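# Unfold the black phone stand and set it upright

## Task

Open the black phone stand out fully, with its arm extended, and leave it standing upright on its own base.

## Robot and tools

ROBOT. Two arms, left_arm and right_arm, each with six joints and a parallel gripper. Each base sits on a tilted plate, and both plates hang from one metal frame behind the arms. A "too close" warning treats a plate and its half of the frame as part of that arm. Calibrated base poses in the scene frame: left_arm at (+0.016, +0.263, +0.261) m, quat_wxyz (+0.993, -0.044, +0.109, +0.015); right_arm at (+0.026, -0.253, +0.261) m, quat_wxyz (+0.993, +0.042, +0.110, -0.001). Gravity-up in each base frame: left (-0.218, -0.084, +0.972), right (-0.218, +0.084, +0.972).

FRAMES. Scene frame: origin at table-top height, halfway between the nominal bases; +z up, +x out over the table, left_arm on the +y side (not the image side). Fixed cameras and the table use the scene frame. Each arm's end_effector_position (m), end_effector_quat_wxyz and wrist-camera pose are in that arm's own base frame, and may be off by a few cm, more at long reach. The gripper's fingers point along its +z; they open and close along its y. The reported position is between the pads, roughly 1 cm short of the tips.

JOINTS. Order per arm: waist, shoulder, elbow, wrist pitch, wrist yaw, wrist roll. Wrist pitch has its sign flipped everywhere (sent numbers, results, refusals); stated ranges use the arm's own sign, so negate them for your numbers. Stated ranges (rad): waist -2.618 to 3.054, shoulder 0.000 to 3.142, elbow 0.000 to 3.142, wrist pitch -1.571 to 1.571, wrist yaw -1.571 to 1.571, wrist roll -2.094 to 2.094. Real ends may differ by up to 0.059 rad.

ROW FORMAT (shared by execute_actions and move). One flat list of 14 numbers covering both arms: left_arm's six joint values then its opening, then right_arm's six joint values then its opening. Joint values are offsets in [-1, 1], scaled so 1.0 equals 1.202 rad (waist), 1.258 (shoulder), 1.3 (elbow), 2.073 (wrist pitch), 2.022 (wrist yaw and wrist roll). They count from the Joint targets as they were when the action or move began, not from the previous row, so sending the same offset again moves further. Send 0 to keep a joint where it is commanded. Opening is absolute, not an offset: +1 fully open, -1 closed; 0 is a real command, so resend the current value to leave a gripper alone.

execute_actions: "actions" is a list of up to 15 actions; each action is a list of up to 15 rows, one row per 1/30 s step; if fewer than 15 rows, the last is held to fill the action (0.5 s). An empty list just reports state and images. An action is rejected for both arms if it would push a joint more than 0.059 rad past its range end; a badly formed or rejected first action rejects the whole call. Joints asked beyond their real end stop there, and the result may print "joint sent to its limit" (its absence proves nothing). "cameras" selects images: omitted, null or ["all"] gives all, [] gives none, an unknown name voids the call.

move: "target" is one row or a list of up to 15 rows, every row's offsets counted from the same starting Joint targets. Joints travel together along paths lasting 0.5 s to 10 s (longer ones fall short). "speed" is the top speed in rad/s of the joint with farthest to go, 0.01 to 2, default 0.5, one value or one per target. "blend" in rad rounds corners at intermediate targets (default 0 stops at each). "opening_speed" sets gripper travel per second on the -1..+1 scale, at least 0.2. "blocking": false returns after about 0.5 s while motion continues. Paths do not avoid obstacles or the other arm; faster motion means harder contact, and aiming past a contact presses harder. Its result adds a "move:" line: done, off_target (resting more than 0.035 rad off), moving, held or fault, plus limits=held if steps were withheld, and the worst joint error per arm.

wait: "seconds" 0 to 10; arms hold their last command, a running move continues. stop: brakes a running move (needs room). zoom_image: "camera" (cam_head_left, cam_head_right, cam_left_wrist, cam_right_wrist) and "region" [x0, y0, x1, y1] in pixels, at most 504 by 504, on that camera's latest image. finished_scene: "scene" is this scene's number, 1 or 2; irreversible.

RESULTS. Joint positions and Joint velocities: per arm, six joints (rad, rad/s) then finger gap (m, m/s; 0.094 m fully open). "within noise" means an arm is still. Joint targets are the base for your next offsets. Tool commands show current gripper commands. grip_measured is the measured opening on the command scale; on a hard part under full squeeze it reads up to about 0.064 below the part's true width. Joint torques (N m, positive toward larger position) include gravity and friction; joints 1 to 3 wrap at ±28 N m. Action calls also list joint positions at some steps. "joint command not followed" means the clearance check altered targets. MOTOR HOT appears at 75 °C; at 90 °C an OVER-TEMPERATURE FAULT folds that arm and leaves it idle.

MOTION LIMITS. Per step a joint's target may lead its measured angle by at most 0.202 (waist), 0.258 (shoulder), 0.3 (elbow), 0.573 (wrist pitch), 0.522 (wrist yaw, roll) rad; targets that would move the gripper over 200 mm are scaled back. Big moves span several actions; tiny ones may not start.

GRIPPING AND CARE. Grip force is about 50 to 64 N per pad, with a brief spike at contact. Close slowly on anything fragile. Release by commanding well above grip_measured. To end a push or recover a dragged arm, command targets back past the measured positions. Avoid dropping the stand, releasing it while moving, slamming, hard hits or strong pushes, and any arm-to-arm collision. Nothing may leave the table. Occasional tugs or nudges on objects can happen. Limit heat by not holding loads or stretching out for long. The stand must stay unfolded and upright with the robot let go.

Each tool is called after "Request:" as a command line: name --argument value for each argument, lists and objects as JSON in quotes; but a table of rows of numbers goes row by row, as --pt "numbers of a row", without its own name.

## Session

Request:
execute_actions --actions '[]'

Scene clock: 0.00 s.
left_arm: end_effector_position=(+0.5481, -0.0941, +0.1987) grip_measured=+1.000 end_effector_quat_wxyz=(+0.472, -0.526, +0.705, -0.055) | right_arm: end_effector_position=(+0.4994, -0.0552, +0.0554) grip_measured=+1.000 end_effector_quat_wxyz=(+0.666, -0.346, +0.648, -0.130)
Joint positions: left_arm=[-0.385 2.094 1.856 0.582 -0.722 -1.373 0.094] | right_arm=[-0.318 2.301 0.815 -1.39 -0.613 -0.739 0.094]
Joint velocities: within noise
Joint torques (N m): no reading
Heat: left arm: 29 °C; right arm: 29 °C.
Joint targets: left_arm=[-0.388 2.089 1.861 0.592 -0.732 -1.370] | right_arm=[-0.317 2.301 0.815 -1.380 -0.617 -0.735]
Tool commands: left_gripper/opening=+1.0 right_gripper/opening=+1.0

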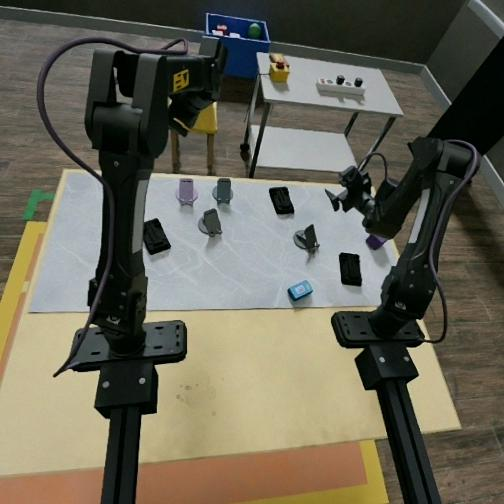

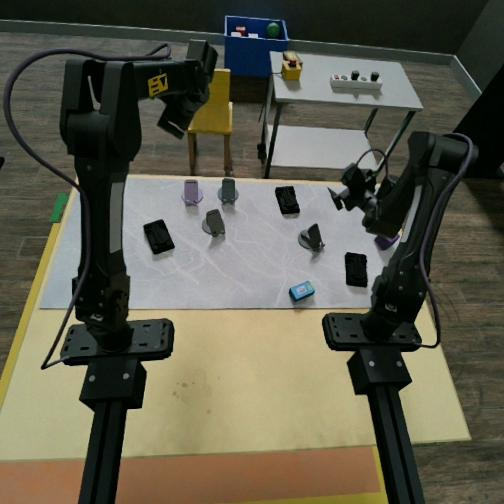

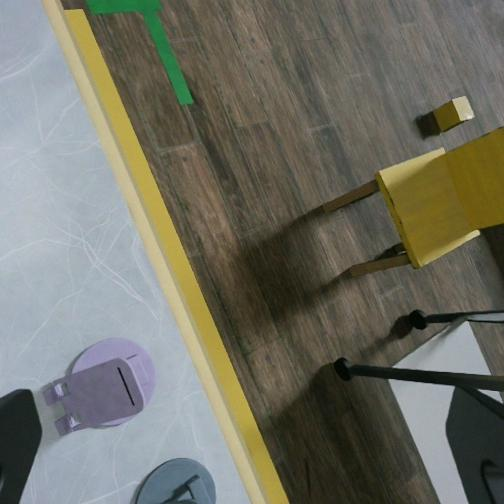

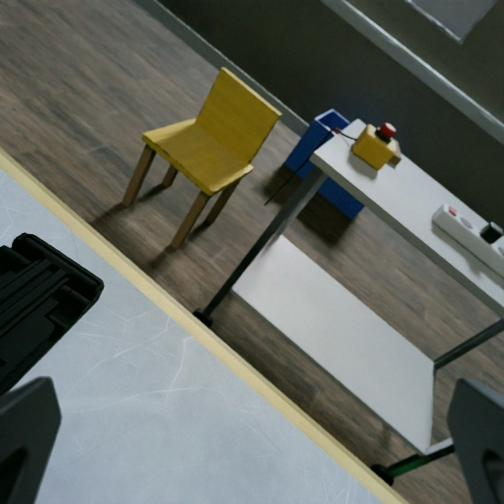

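Request:
zoom_image --camera "cam_head_left" --region '[120, 160, 270, 310]'

Request:
zoom_image --camera "cam_head_left" --region '[250, 160, 400, 310]'

Request:
zoom_image --camera "cam_head_right" --region '[120, 160, 270, 310]'

Request:
zoom_image --camera "cam_head_right" --region '[250, 160, 400, 310]'

Scaled by 3.360 from the camera's 504x504 image, which has a finer 720x720 frame.

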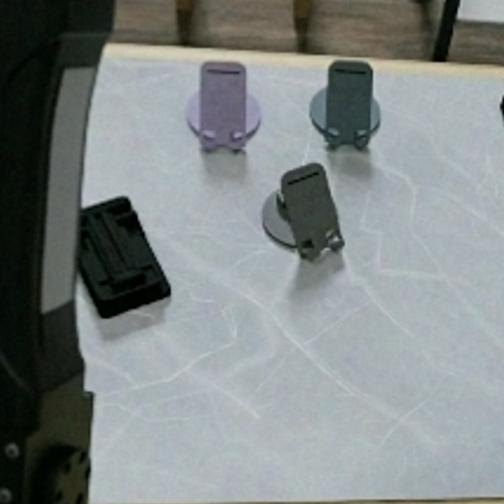

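Scaled by 3.360 from the camera's 504x504 image, which has a finer 720x720 frame.

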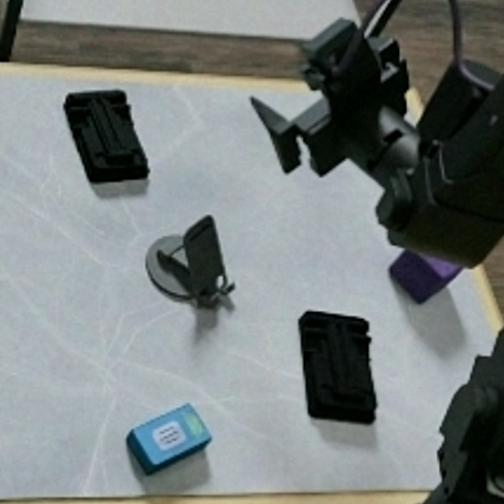

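Scaled by 3.360 from the camera's 504x504 image, which has a finer 720x720 frame.

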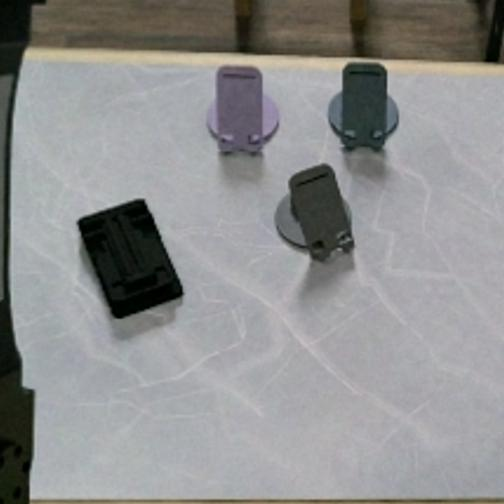

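Scaled by 3.360 from the camera's 504x504 image, which has a finer 720x720 frame.

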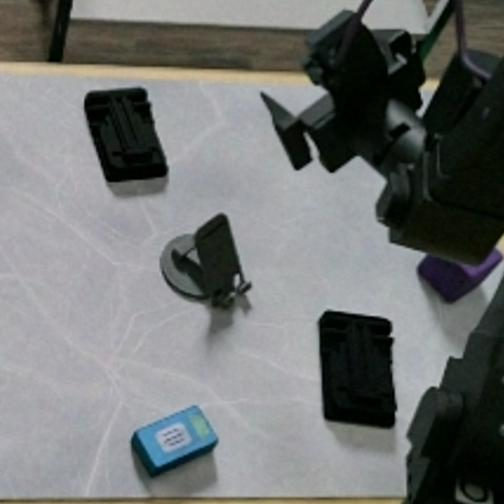

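Request:
move --target '[0,0,0,0,0,0,1,0.575,-0.400,0.505,1.0,0.383,0.3635,1]' --speed 0.8

Scene clock: 57.63 s.
left_arm: end_effector_position=(+0.5481, -0.0941, +0.1987) grip_measured=+1.000 end_effector_quat_wxyz=(+0.472, -0.526, +0.705, -0.055) | right_arm: end_effector_position=(+0.4367, +0.1416, +0.1248) grip_measured=+1.000 end_effector_quat_wxyz=(+0.264, -0.162, +0.951, -0.025)
Joint positions: left_arm=[-0.385 2.094 1.856 0.582 -0.722 -1.373 0.094] | right_arm=[0.369 1.826 1.447 0.674 0.148 -0.008 0.094]
Joint velocities: left_arm=[-0.012 -0.002 0.002 -0.051 -0.007 -0.168 0] | right_arm=[within noise]
Joint torques (N m): left_arm=[-2.36 -15.2 6.56 -1.09 -0.37 0.02] | right_arm=[1.85 -11.3 9.5 -0.55 0.11 0.05]
Heat: left arm: 36 °C; right arm: 34 °C.
Joint targets: left_arm=[-0.388 2.089 1.861 0.592 -0.732 -1.370] | right_arm=[0.374 1.798 1.472 0.693 0.157 0.000]
move: done

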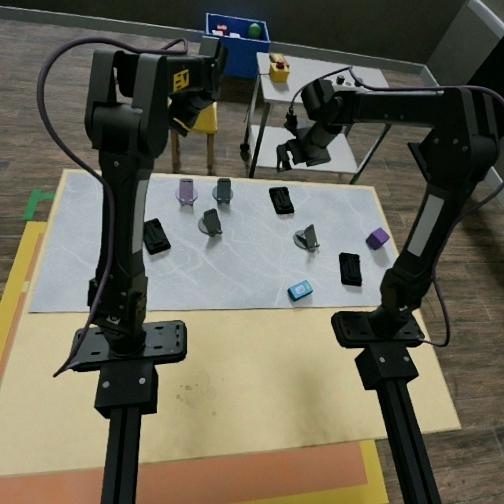

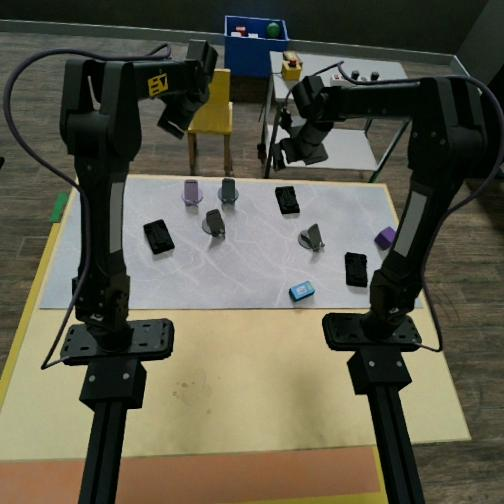

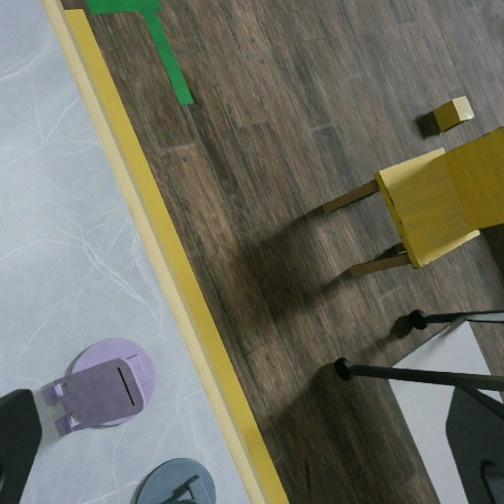

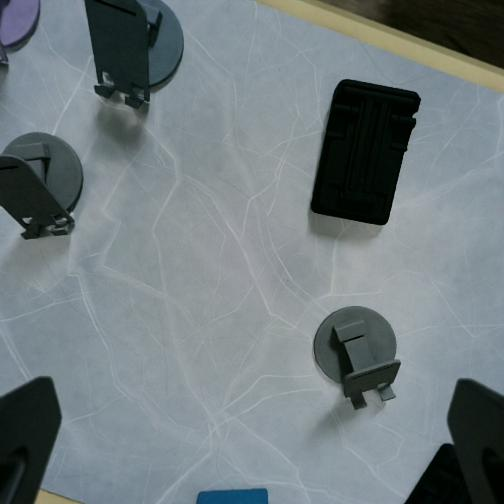

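Request:
zoom_image --camera "cam_right_wrist" --region '[290, 60, 450, 240]'

Request:
zoom_image --camera "cam_right_wrist" --region '[280, 280, 430, 430]'

Scaled by 2.800 from the camera's 504x504 image, which has a finer 720x720 frame.

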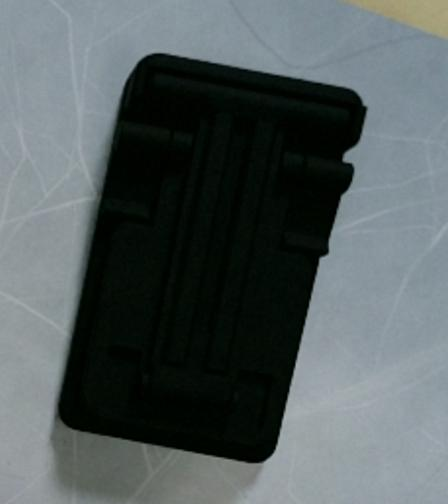

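Scaled by 3.360 from the camera's 504x504 image, which has a finer 720x720 frame.

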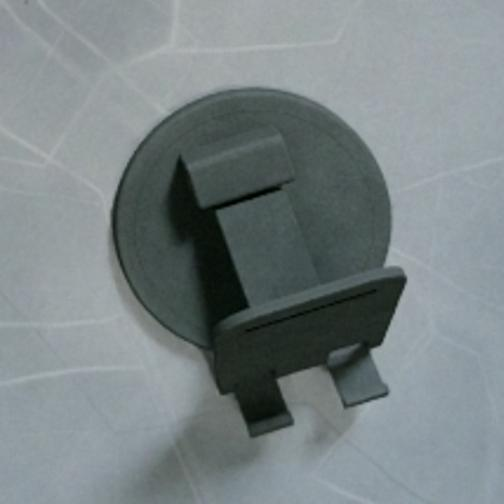

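Request:
move --target '[0,0,0,0,0,0,1,-0.400,0.026,-0.070,0.0965,-0.048,0,1]' --speed 0.8 --cameras '["cam_right_wrist"]'

Request:
zoom_image --camera "cam_right_wrist" --region '[100, 100, 400, 400]'

Scene clock: 90.40 s.
left_arm: end_effector_position=(+0.5481, -0.0941, +0.1987) grip_measured=+1.000 end_effector_quat_wxyz=(+0.472, -0.526, +0.705, -0.055) | right_arm: end_effector_position=(+0.3955, -0.0566, +0.0872) grip_measured=+1.000 end_effector_quat_wxyz=(+0.130, +0.058, +0.989, -0.043)
Joint positions: left_arm=[-0.385 2.094 1.856 0.582 -0.722 -1.373 0.094] | right_arm=[-0.113 1.826 1.397 0.876 0.07 -0.007 0.094]
Joint velocities: within noise
Joint torques (N m): left_arm=[-2.11 -15.27 6.76 -1.13 -0.36 0.05] | right_arm=[0.92 -8.87 5.27 0.01 -0.08 0.03]
Heat: left arm: 38 °C; right arm: 44 °C.
Joint targets: left_arm=[-0.388 2.089 1.861 0.592 -0.732 -1.370] | right_arm=[-0.107 1.831 1.381 0.893 0.060 0.000]
move: done
Images, in order (width x height): cam_right_wrist 504x504.

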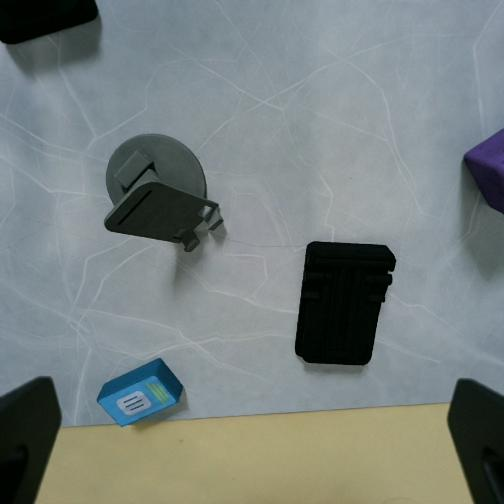

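Scaled by 1.680 from the camera's 504x504 image, which has a finer 720x720 frame.

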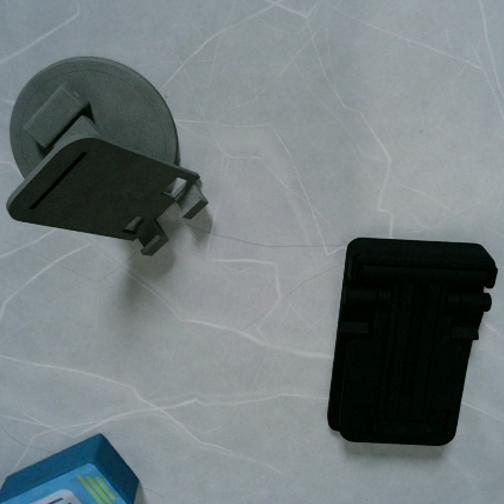

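Request:
move --target '[0,0,0,0,0,0,1,-0.230,0.084,-0.278,-0.230,-0.03,0,1]' --speed 0.7 --cameras '["cam_right_wrist"]'

Request:
zoom_image --camera "cam_right_wrist" --region '[130, 120, 390, 380]'

Scene clock: 147.33 s.
left_arm: end_effector_position=(+0.5481, -0.0941, +0.1987) grip_measured=+1.000 end_effector_quat_wxyz=(+0.472, -0.526, +0.705, -0.055) | right_arm: end_effector_position=(+0.3444, -0.1395, -0.0256) grip_measured=+1.000 end_effector_quat_wxyz=(+0.121, +0.186, +0.975, -0.028)
Joint positions: left_arm=[-0.385 2.094 1.856 0.582 -0.722 -1.373 0.094] | right_arm=[-0.384 1.915 1.028 0.435 0.009 -0.007 0.094]
Joint velocities: within noise
Joint torques (N m): left_arm=[-2.28 -15.17 6.58 -1.08 -0.36 0.03] | right_arm=[-0.09 -6.98 4.01 -0.34 -0.08 0.02]
Heat: left arm: 40 °C; right arm: 41 °C.
Joint targets: left_arm=[-0.388 2.089 1.861 0.592 -0.732 -1.370] | right_arm=[-0.384 1.936 1.019 0.416 -0.001 0.000]
move: done
Images, in order (width x height): cam_right_wrist 504x504.

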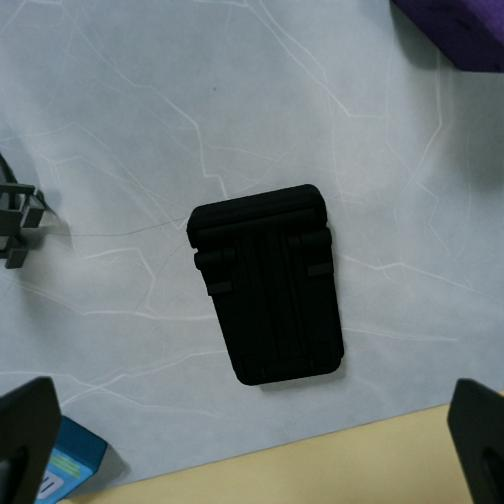

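Scaled by 1.938 from the camera's 504x504 image, which has a finer 720x720 frame.

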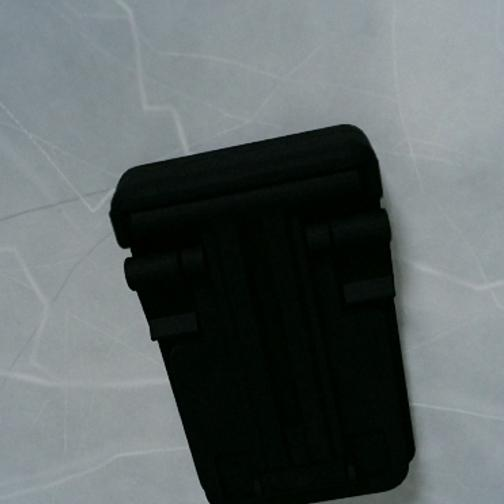

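Request:
move --target '[0,0,0,0,0,0,1,-0.033,0.139,-0.1346,-0.168,-0.005,-0.123,1]' --speed 0.5 --cameras '["cam_right_wrist"]'

Request:
zoom_image --camera "cam_right_wrist" --region '[100, 200, 400, 500]'

Scene clock: 187.27 s.
left_arm: end_effector_position=(+0.5481, -0.0941, +0.1987) grip_measured=+1.000 end_effector_quat_wxyz=(+0.472, -0.526, +0.705, -0.055) | right_arm: end_effector_position=(+0.3187, -0.1400, -0.1047) grip_measured=+1.000 end_effector_quat_wxyz=(+0.117, +0.087, +0.989, -0.040)
Joint positions: left_arm=[-0.385 2.094 1.856 0.582 -0.722 -1.373 0.094] | right_arm=[-0.417 2.088 0.851 0.086 0 -0.241 0.094]
Joint velocities: within noise
Joint torques (N m): left_arm=[-2.32 -15.13 6.76 -1.16 -0.39 0.06] | right_arm=[-0.47 -6.49 2.32 -0.29 -0.09 -0.12]
Heat: left arm: 41 °C; right arm: 36 °C.
Joint targets: left_arm=[-0.388 2.089 1.861 0.592 -0.732 -1.370] | right_arm=[-0.423 2.111 0.844 0.068 -0.011 -0.249]
move: done
Images, in order (width x height): cam_right_wrist 504x504.

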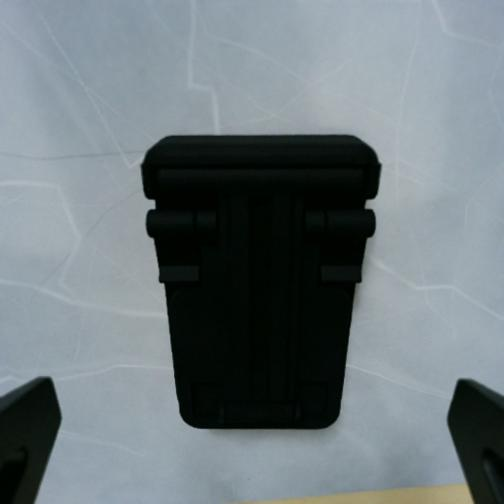

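Scaled by 1.680 from the camera's 504x504 image, which has a finer 720x720 frame.

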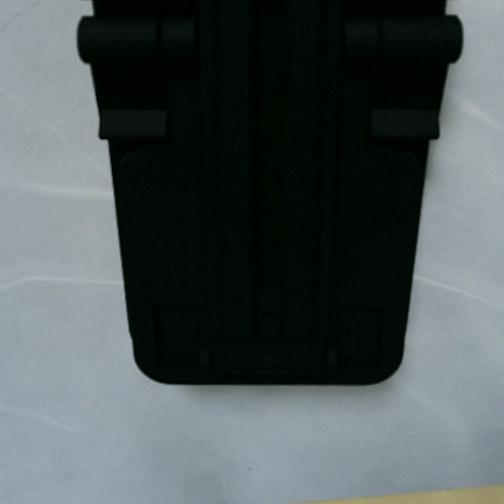

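Request:
move --target '[0,0,0,0,0,0,1,-0.006,0.162,0.046,-0.0695,-0.0015,-0.003,1]' --speed 0.3

Scene clock: 201.10 s.
left_arm: end_effector_position=(+0.5481, -0.0941, +0.1987) grip_measured=+1.000 end_effector_quat_wxyz=(+0.472, -0.526, +0.705, -0.055) | right_arm: end_effector_position=(+0.3220, -0.1432, -0.1550) grip_measured=+1.000 end_effector_quat_wxyz=(+0.110, +0.087, +0.989, -0.037)
Joint positions: left_arm=[-0.385 2.094 1.856 0.582 -0.722 -1.373 0.094] | right_arm=[-0.423 2.288 0.892 -0.057 -0.003 -0.247 0.094]
Joint velocities: within noise
Joint torques (N m): left_arm=[-2.22 -15.32 6.56 -1.1 -0.33 0.08] | right_arm=[-0.84 -6.41 2.86 -0.28 -0.1 -0.11]
Heat: left arm: 41 °C; right arm: 35 °C.
Joint targets: left_arm=[-0.388 2.089 1.861 0.592 -0.732 -1.370] | right_arm=[-0.430 2.315 0.904 -0.076 -0.014 -0.255]
move: done

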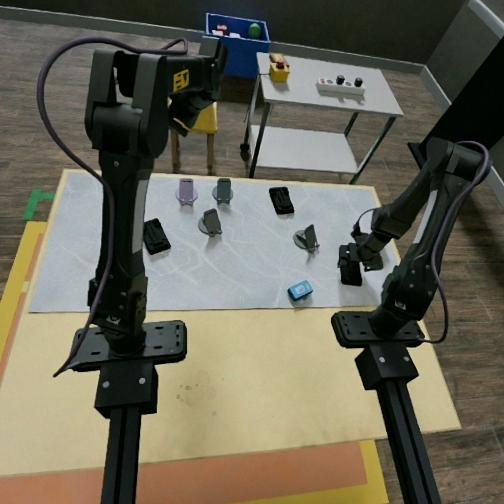

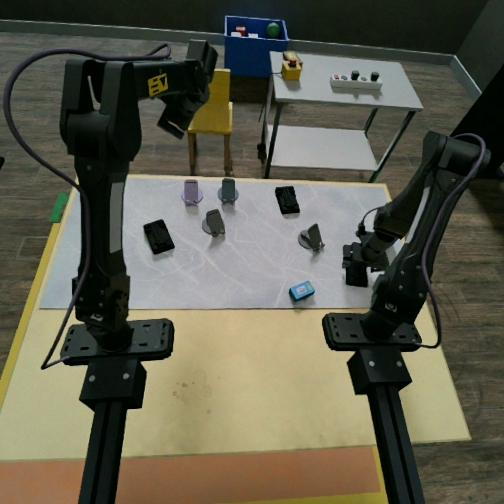

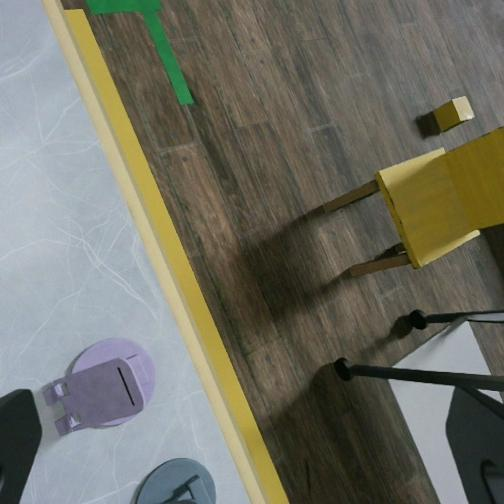

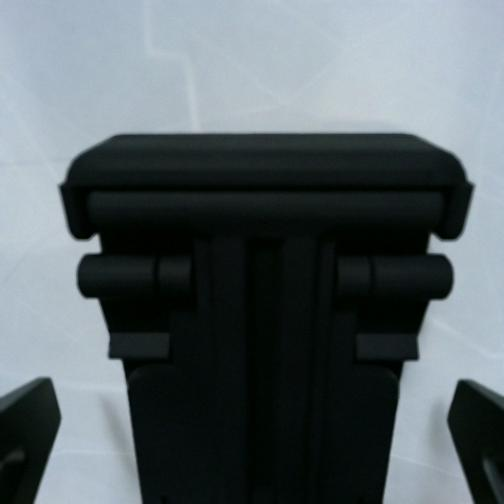

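Request:
zoom_image --camera "cam_right_wrist" --region '[50, 110, 290, 350]'

Request:
zoom_image --camera "cam_right_wrist" --region '[100, 300, 420, 504]'

Scaled by 2.100 from the camera's 504x504 image, which has a finer 720x720 frame.

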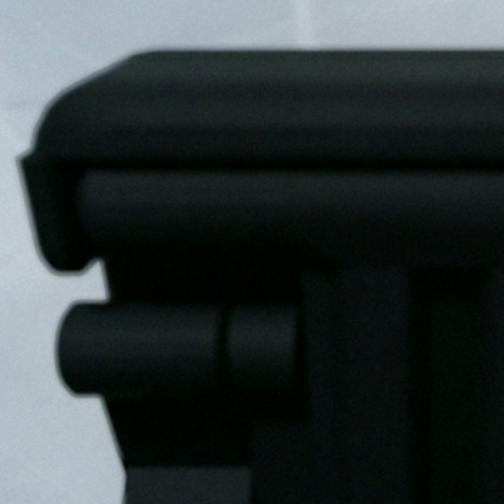

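Scaled by 1.575 from the camera's 504x504 image, which has a finer 720x720 frame.

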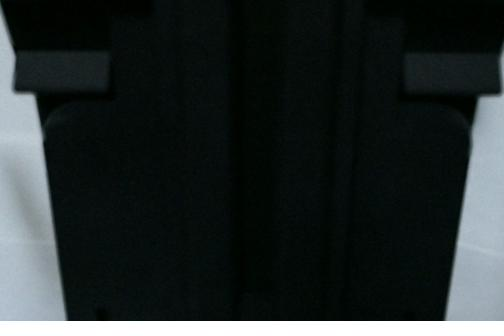

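Request:
move --target '[0,0,0,0,0,0,1,0,0.032,0.012,-0.012,0,0,1]' --speed 0.3 --cameras '[]'

Request:
move --target '[0,0,0,0,0,0,1,0,0,0,0,0,0,0.2]' --opening_speed 0.5 --cameras '["cam_right_wrist"]'

Scene clock: 211.33 s.
left_arm: end_effector_position=(+0.5481, -0.0941, +0.1987) grip_measured=+1.000 end_effector_quat_wxyz=(+0.472, -0.526, +0.705, -0.055) | right_arm: end_effector_position=(+0.3246, -0.1444, -0.1638) grip_measured=+1.000 end_effector_quat_wxyz=(+0.111, +0.087, +0.989, -0.037)
Joint positions: left_arm=[-0.385 2.094 1.856 0.582 -0.722 -1.373 0.094] | right_arm=[-0.423 2.326 0.908 -0.083 -0.003 -0.247 0.094]
Joint velocities: within noise
Joint torques (N m): left_arm=[-2.36 -15.13 6.69 -1.1 -0.35 0.04] | right_arm=[-0.72 -6.24 2.66 -0.28 -0.09 -0.13]
Heat: left arm: 42 °C; right arm: 35 °C.
Joint targets: left_arm=[-0.388 2.089 1.861 0.592 -0.732 -1.370] | right_arm=[-0.430 2.355 0.920 -0.102 -0.014 -0.255]
move: done
No camera images: "cameras" was empty.

Scene clock: 213.13 s.
left_arm: end_effector_position=(+0.5481, -0.0941, +0.1987) grip_measured=+1.000 end_effector_quat_wxyz=(+0.472, -0.526, +0.705, -0.055) | right_arm: end_effector_position=(+0.3247, -0.1446, -0.1637) grip_measured=+0.459 end_effector_quat_wxyz=(+0.112, +0.087, +0.989, -0.037)
Joint positions: left_arm=[-0.385 2.094 1.856 0.582 -0.722 -1.373 0.094] | right_arm=[-0.423 2.326 0.908 -0.083 -0.003 -0.248 0.069]
Joint velocities: within noise
Joint torques (N m): left_arm=[-2.32 -15.12 6.54 -1.11 -0.35 0.01] | right_arm=[-0.7 -6.28 2.59 -0.27 -0.13 -0.1]
Heat: left arm: 42 °C; right arm: 35 °C.
Joint targets: left_arm=[-0.388 2.089 1.861 0.592 -0.732 -1.370] | right_arm=[-0.430 2.355 0.920 -0.101 -0.014 -0.255]
move: done
Images, in order (width x height): cam_right_wrist 504x504.

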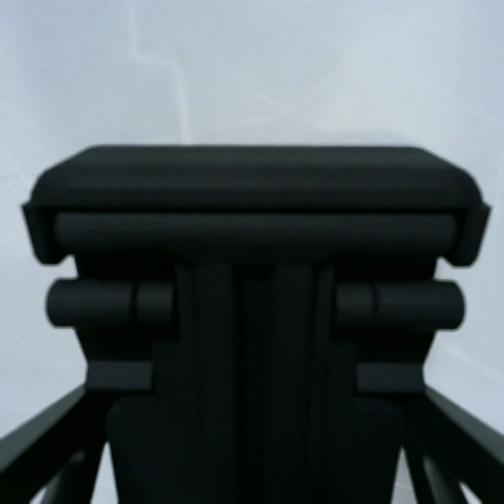

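Request:
move --pt "0 0 0 0 0 0 1 0.006 -0.194 -0.0585 0.0815 0 0.003 0.2" --pt "0 0 0 0 0 0 1 0.038 -0.333 0.076 0.249 0.006 0.003 0.2" --pt "0 0 0 0 0 0 1 0.2687 -0.4165 0.3546 0.4795 0.0366 0.0668 0.2" --pt "0 0 0 0 0 0 1 0.827 -0.1948 0.5977 0.5384 0.0999 0.126 0.2" --speed 0.5 --blend 0.05

Scene clock: 228.27 s.
left_arm: end_effector_position=(+0.5481, -0.0941, +0.1987) grip_measured=+1.000 end_effector_quat_wxyz=(+0.472, -0.526, +0.705, -0.055) | right_arm: end_effector_position=(+0.3836, +0.2080, +0.0614) grip_measured=+0.458 end_effector_quat_wxyz=(+0.099, -0.275, +0.954, -0.064)
Joint positions: left_arm=[-0.385 2.094 1.856 0.582 -0.722 -1.373 0.094] | right_arm=[0.567 2.083 1.664 0.998 0.179 -0.008 0.068]
Joint velocities: within noise
Joint torques (N m): left_arm=[-2.24 -15.39 6.5 -1.13 -0.34 0.03] | right_arm=[1.66 -8.46 9.52 0.03 0.13 0.05]
Heat: left arm: 42 °C; right arm: 37 °C.
Joint targets: left_arm=[-0.388 2.089 1.861 0.592 -0.732 -1.370] | right_arm=[0.564 2.111 1.697 1.015 0.188 0.000]
move: done

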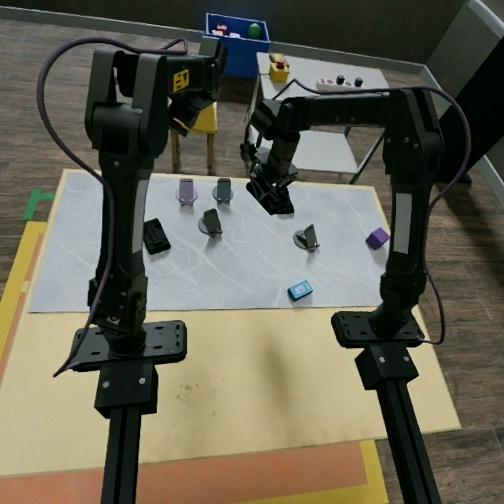

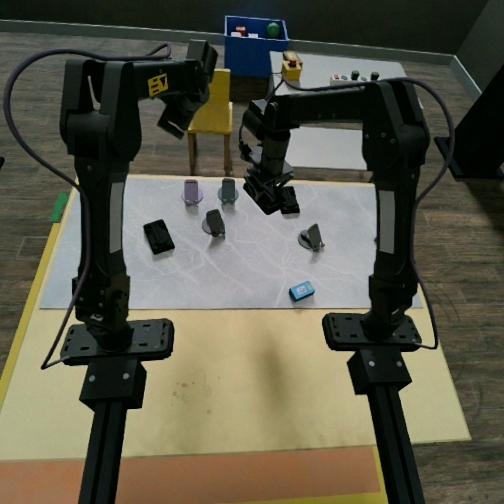

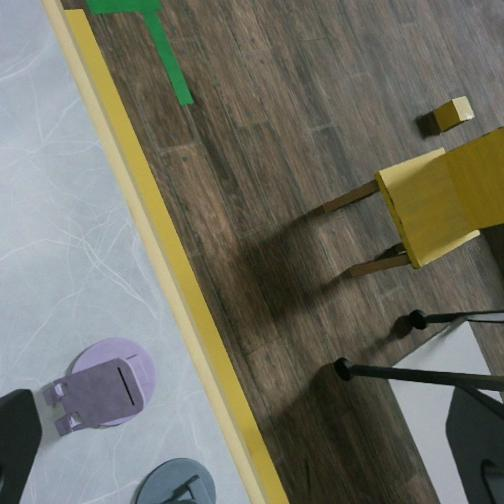

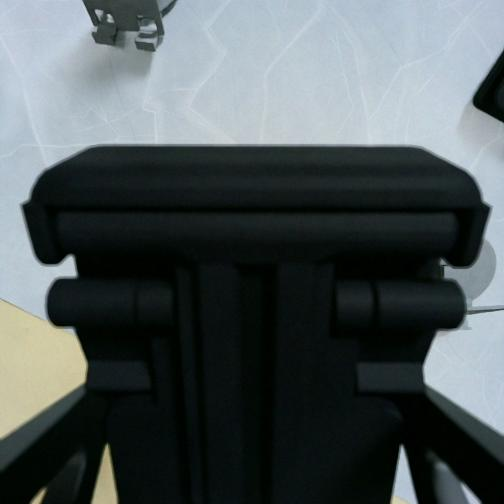

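Request:
move --target '[0,0,0,0,0,0,1,-0.340,0.199,0.434,0.121,-0.035,0,0.2]' --speed 0.5 --cameras '[]'

Request:
move --target '[-0.277,-0.068,-1.0,-0.987,0.362,-0.312,1,0,0,0,0,0,0,0.2]' --speed 0.8

Scene clock: 333.40 s.
left_arm: end_effector_position=(+0.5481, -0.0941, +0.1987) grip_measured=+1.000 end_effector_quat_wxyz=(+0.472, -0.526, +0.705, -0.055) | right_arm: end_effector_position=(+0.5033, +0.0530, +0.1071) grip_measured=+0.458 end_effector_quat_wxyz=(+0.117, -0.069, +0.989, -0.055)
Joint positions: left_arm=[-0.385 2.094 1.856 0.582 -0.722 -1.373 0.094] | right_arm=[0.147 2.324 2.229 1.249 0.127 -0.007 0.068]
Joint velocities: within noise
Joint torques (N m): left_arm=[-2.17 -15.08 6.71 -1.1 -0.36 0.01] | right_arm=[1.99 -9.73 9.98 0.03 -0.16 0.03]
Heat: left arm: 46 °C; right arm: 36 °C.
Joint targets: left_arm=[-0.388 2.089 1.861 0.592 -0.732 -1.370] | right_arm=[0.155 2.361 2.261 1.266 0.118 0.000]
move: off_target (right_arm); right_arm: the shoulder is farthest, 0.038 rad from its target
No camera images: "cameras" was empty.

Scene clock: 336.77 s.
left_arm: end_effector_position=(+0.3600, -0.3057, +0.1167) grip_measured=+1.000 end_effector_quat_wxyz=(-0.154, +0.430, -0.565, +0.687) | right_arm: end_effector_position=(+0.5031, +0.0530, +0.1070) grip_measured=+0.458 end_effector_quat_wxyz=(+0.117, -0.069, +0.989, -0.055)
Joint positions: left_arm=[-0.71 2.026 0.57 -1.447 -0.011 -2 0.094] | right_arm=[0.147 2.324 2.229 1.249 0.127 -0.007 0.068]
Joint velocities: within noise
Joint torques (N m): left_arm=[-3.11 -11.81 2.48 -2.06 0.26 0.1] | right_arm=[1.99 -9.78 9.88 0 -0.1 0.03]
Heat: left arm: 46 °C; right arm: 37 °C.
Joint targets: left_arm=[-0.721 2.003 0.561 -1.454 0.000 -2.001] | right_arm=[0.155 2.361 2.261 1.266 0.118 0.000]
move: off_target (right_arm); right_arm: the shoulder is farthest, 0.037 rad from its target

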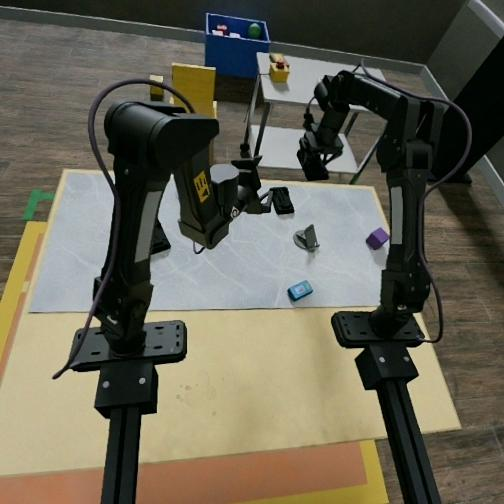

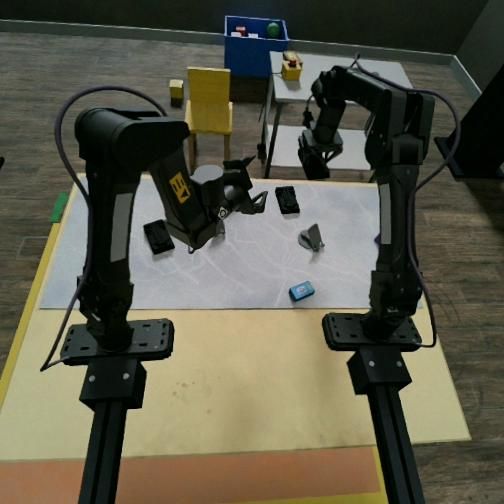

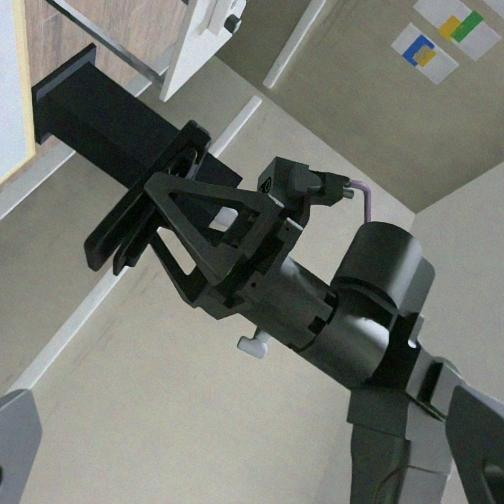

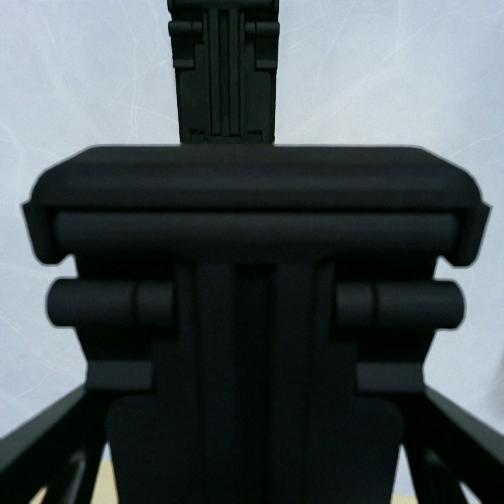

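Nice view.

Request:
zoom_image --camera "cam_left_wrist" --region '[70, 110, 260, 300]'

Request:
zoom_image --camera "cam_right_wrist" --region '[140, 0, 310, 150]'

Scaled by 2.653 from the camera's 504x504 image, which has a finer 720x720 frame.

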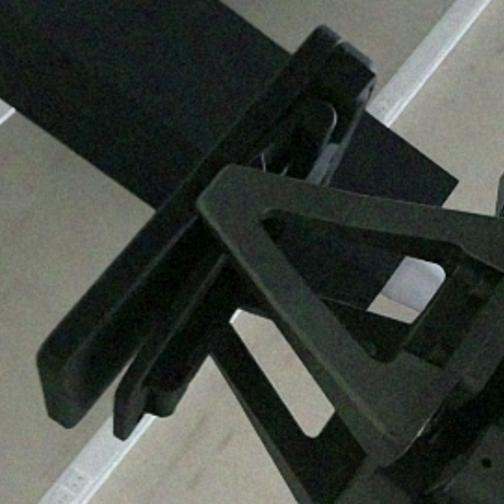

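Scaled by 2.965 from the camera's 504x504 image, which has a finer 720x720 frame.

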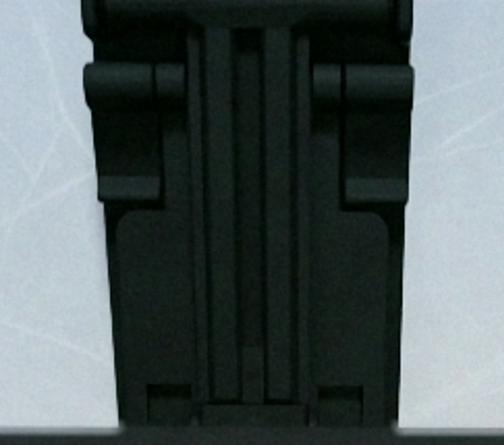

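Request:
move --target '[0,0,0,0,0,0,1,0,0,0,0,0,-0.445,0.2]' --speed 0.8 --cameras '["cam_left_wrist"]'

Request:
zoom_image --camera "cam_left_wrist" --region '[70, 110, 260, 300]'

Scene clock: 356.07 s.
left_arm: end_effector_position=(+0.3599, -0.3058, +0.1170) grip_measured=+1.000 end_effector_quat_wxyz=(-0.154, +0.430, -0.565, +0.687) | right_arm: end_effector_position=(+0.5031, +0.0530, +0.1070) grip_measured=+0.458 end_effector_quat_wxyz=(+0.082, -0.486, +0.864, -0.100)
Joint positions: left_arm=[-0.71 2.026 0.57 -1.448 -0.01 -2.001 0.094] | right_arm=[0.147 2.324 2.229 1.249 0.127 -0.892 0.068]
Joint velocities: within noise
Joint torques (N m): left_arm=[-2.78 -11.93 2.48 -2.05 0.21 0.01] | right_arm=[2.03 -9.83 9.78 0.04 -0.13 -0.12]
Heat: left arm: 45 °C; right arm: 38 °C.
Joint targets: left_arm=[-0.721 2.003 0.561 -1.454 0.000 -2.001] | right_arm=[0.155 2.361 2.261 1.266 0.118 -0.900]
move: off_target (right_arm); right_arm: the shoulder is farthest, 0.037 rad from its target
Images, in order (width x height): cam_left_wrist 504x504.

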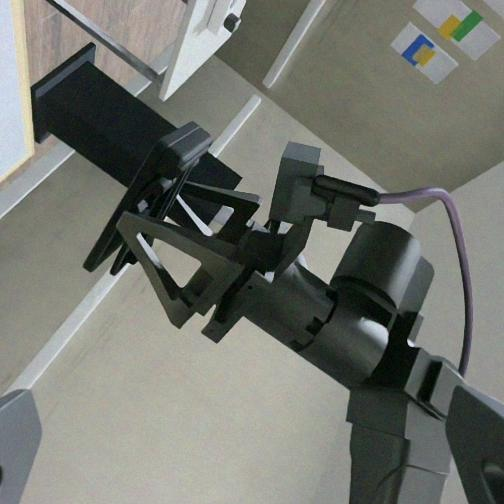

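Scaled by 2.653 from the camera's 504x504 image, which has a finer 720x720 frame.

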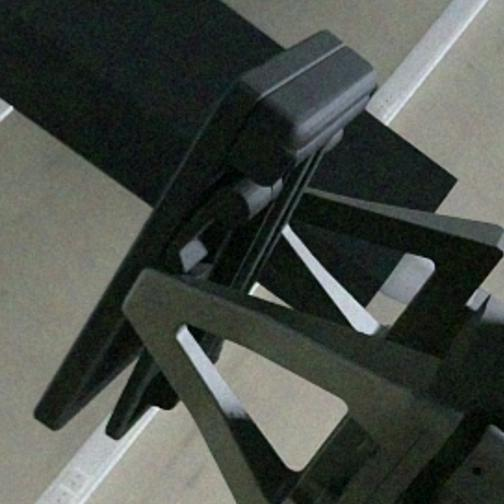

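Request:
move --target '[0,0,0,0,0,0,1,0,0,0,0,0,0.8,0.2]' --speed 1.0 --cameras '["cam_left_wrist"]'

Request:
zoom_image --camera "cam_left_wrist" --region '[70, 110, 260, 300]'

Scene clock: 364.40 s.
left_arm: end_effector_position=(+0.3599, -0.3058, +0.1171) grip_measured=+1.000 end_effector_quat_wxyz=(-0.154, +0.430, -0.565, +0.687) | right_arm: end_effector_position=(+0.5030, +0.0538, +0.1069) grip_measured=+0.458 end_effector_quat_wxyz=(+0.128, +0.281, +0.951, -0.008)
Joint positions: left_arm=[-0.71 2.026 0.57 -1.449 -0.01 -2.001 0.094] | right_arm=[0.147 2.324 2.229 1.249 0.122 0.709 0.068]
Joint velocities: within noise
Joint torques (N m): left_arm=[-2.88 -11.78 2.58 -2.07 0.2 0.04] | right_arm=[2.03 -9.8 9.92 0.03 -0.03 0.07]
Heat: left arm: 44 °C; right arm: 38 °C.
Joint targets: left_arm=[-0.721 2.003 0.561 -1.454 0.000 -2.001] | right_arm=[0.155 2.361 2.261 1.266 0.117 0.717]
move: off_target (right_arm); right_arm: the shoulder is farthest, 0.037 rad from its target
Images, in order (width x height): cam_left_wrist 504x504.

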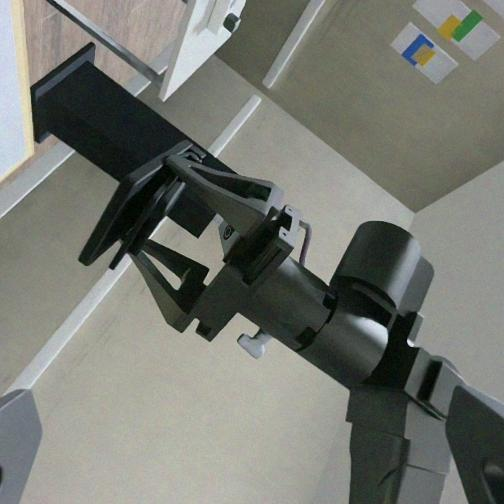

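Scaled by 2.653 from the camera's 504x504 image, which has a finer 720x720 frame.

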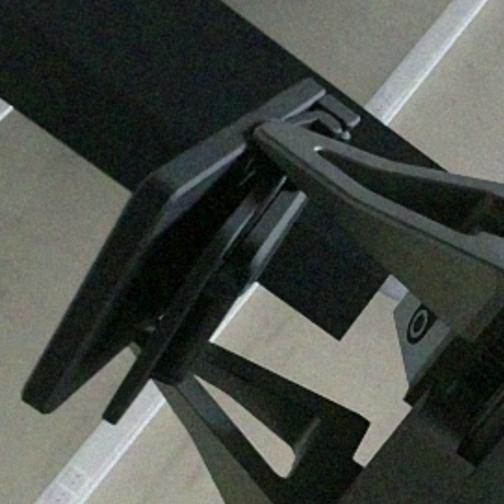

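Request:
move --target '[0,0.185,0.248,0.218,-0.06,0,1,0,0,0,0,0,-0.80,0.2]' --speed 0.8 --cameras '["cam_left_wrist"]'

Scene clock: 410.70 s.
left_arm: end_effector_position=(+0.4128, -0.3270, +0.0266) grip_measured=+1.000 end_effector_quat_wxyz=(+0.170, -0.514, +0.627, -0.561) | right_arm: end_effector_position=(+0.5030, +0.0539, +0.1069) grip_measured=+0.458 end_effector_quat_wxyz=(+0.083, -0.486, +0.864, -0.097)
Joint positions: left_arm=[-0.71 2.213 0.868 -1.025 -0.113 -2.001 0.094] | right_arm=[0.147 2.324 2.229 1.249 0.122 -0.892 0.068]
Joint velocities: within noise
Joint torques (N m): left_arm=[-3.11 -9.91 4.93 -1.66 0.01 0.05] | right_arm=[2 -9.88 9.95 -0.01 -0.01 -0.11]
Heat: left arm: 44 °C; right arm: 39 °C.
Joint targets: left_arm=[-0.721 2.236 0.883 -1.002 -0.122 -2.001] | right_arm=[0.155 2.361 2.261 1.266 0.117 -0.900]
move: off_target (right_arm); right_arm: the shoulder is farthest, 0.037 rad from its target
Images, in order (width x height): cam_left_wrist 504x504.

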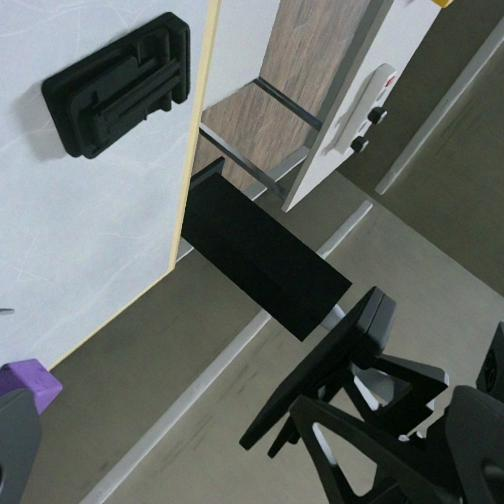

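Request:
zoom_image --camera "cam_left_wrist" --region '[30, 0, 210, 180]'

Request:
zoom_image --camera "cam_left_wrist" --region '[220, 270, 450, 500]'

Scaled by 2.800 from the camera's 504x504 image, which has a finer 720x720 frame.

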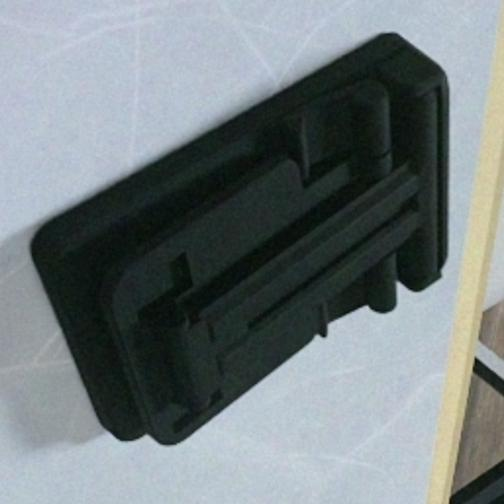

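Scaled by 2.191 from the camera's 504x504 image, which has a finer 720x720 frame.

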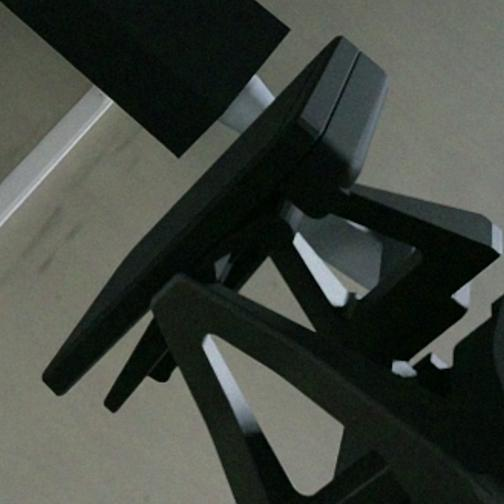

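Request:
move --target '[0.923,0.137,-0.185,-0.175,0.802,1.0,1,0,0,0,0,0,0,0.2]' --speed 0.8

Scene clock: 519.10 s.
left_arm: end_effector_position=(+0.3542, -0.0467, +0.0163) grip_measured=+1.000 end_effector_quat_wxyz=(+0.516, +0.259, +0.670, -0.466) | right_arm: end_effector_position=(+0.5030, +0.0539, +0.1069) grip_measured=+0.458 end_effector_quat_wxyz=(+0.083, -0.487, +0.864, -0.097)
Joint positions: left_arm=[0.386 2.386 0.649 -1.359 1.483 0.012 0.094] | right_arm=[0.147 2.324 2.229 1.249 0.122 -0.892 0.068]
Joint velocities: within noise
Joint torques (N m): left_arm=[0.16 -8.32 0.1 -1.35 0.48 0.1] | right_arm=[1.91 -9.83 9.94 0.05 0 -0.11]
Heat: left arm: 45 °C; right arm: 41 °C.
Joint targets: left_arm=[0.388 2.408 0.643 -1.365 1.500 0.021] | right_arm=[0.155 2.361 2.261 1.266 0.117 -0.900]
move: off_target (right_arm); right_arm: the shoulder is farthest, 0.037 rad from its target

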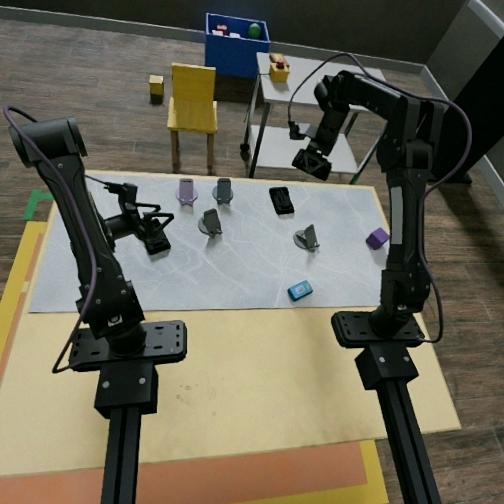

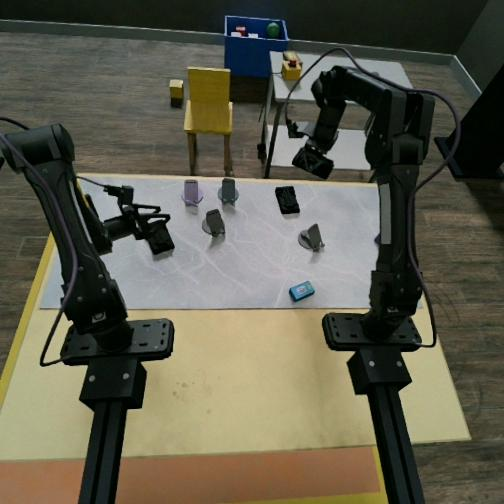

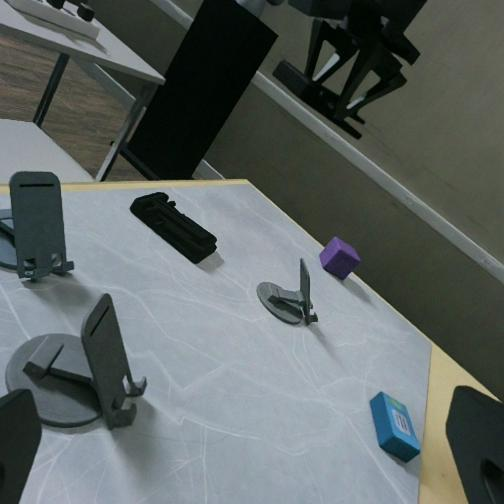

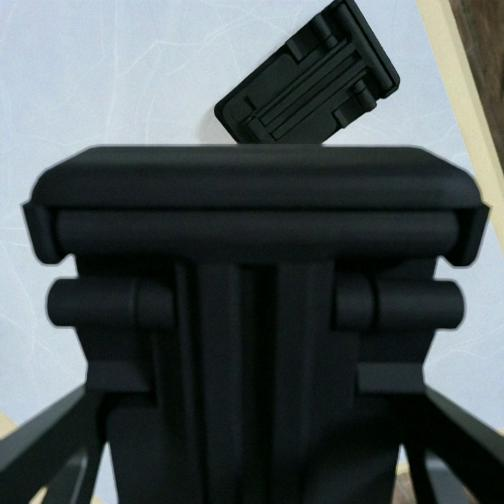

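Request:
zoom_image --camera "cam_left_wrist" --region '[0, 160, 320, 440]'

Request:
zoom_image --camera "cam_right_wrist" --region '[200, 0, 410, 150]'

Scaled by 1.575 from the camera's 504x504 image, which has a finer 720x720 frame.

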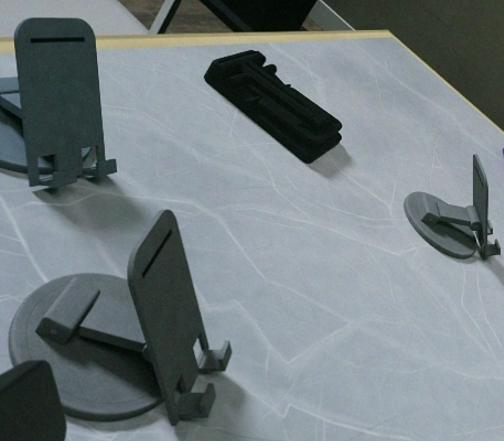

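Scaled by 2.400 from the camera's 504x504 image, which has a finer 720x720 frame.

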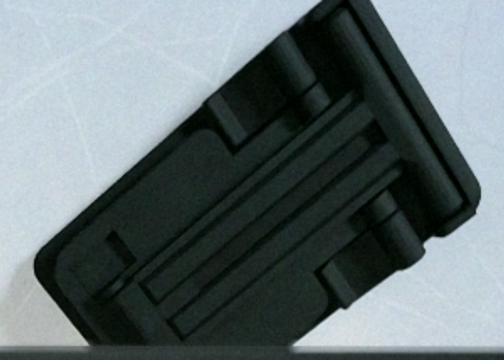

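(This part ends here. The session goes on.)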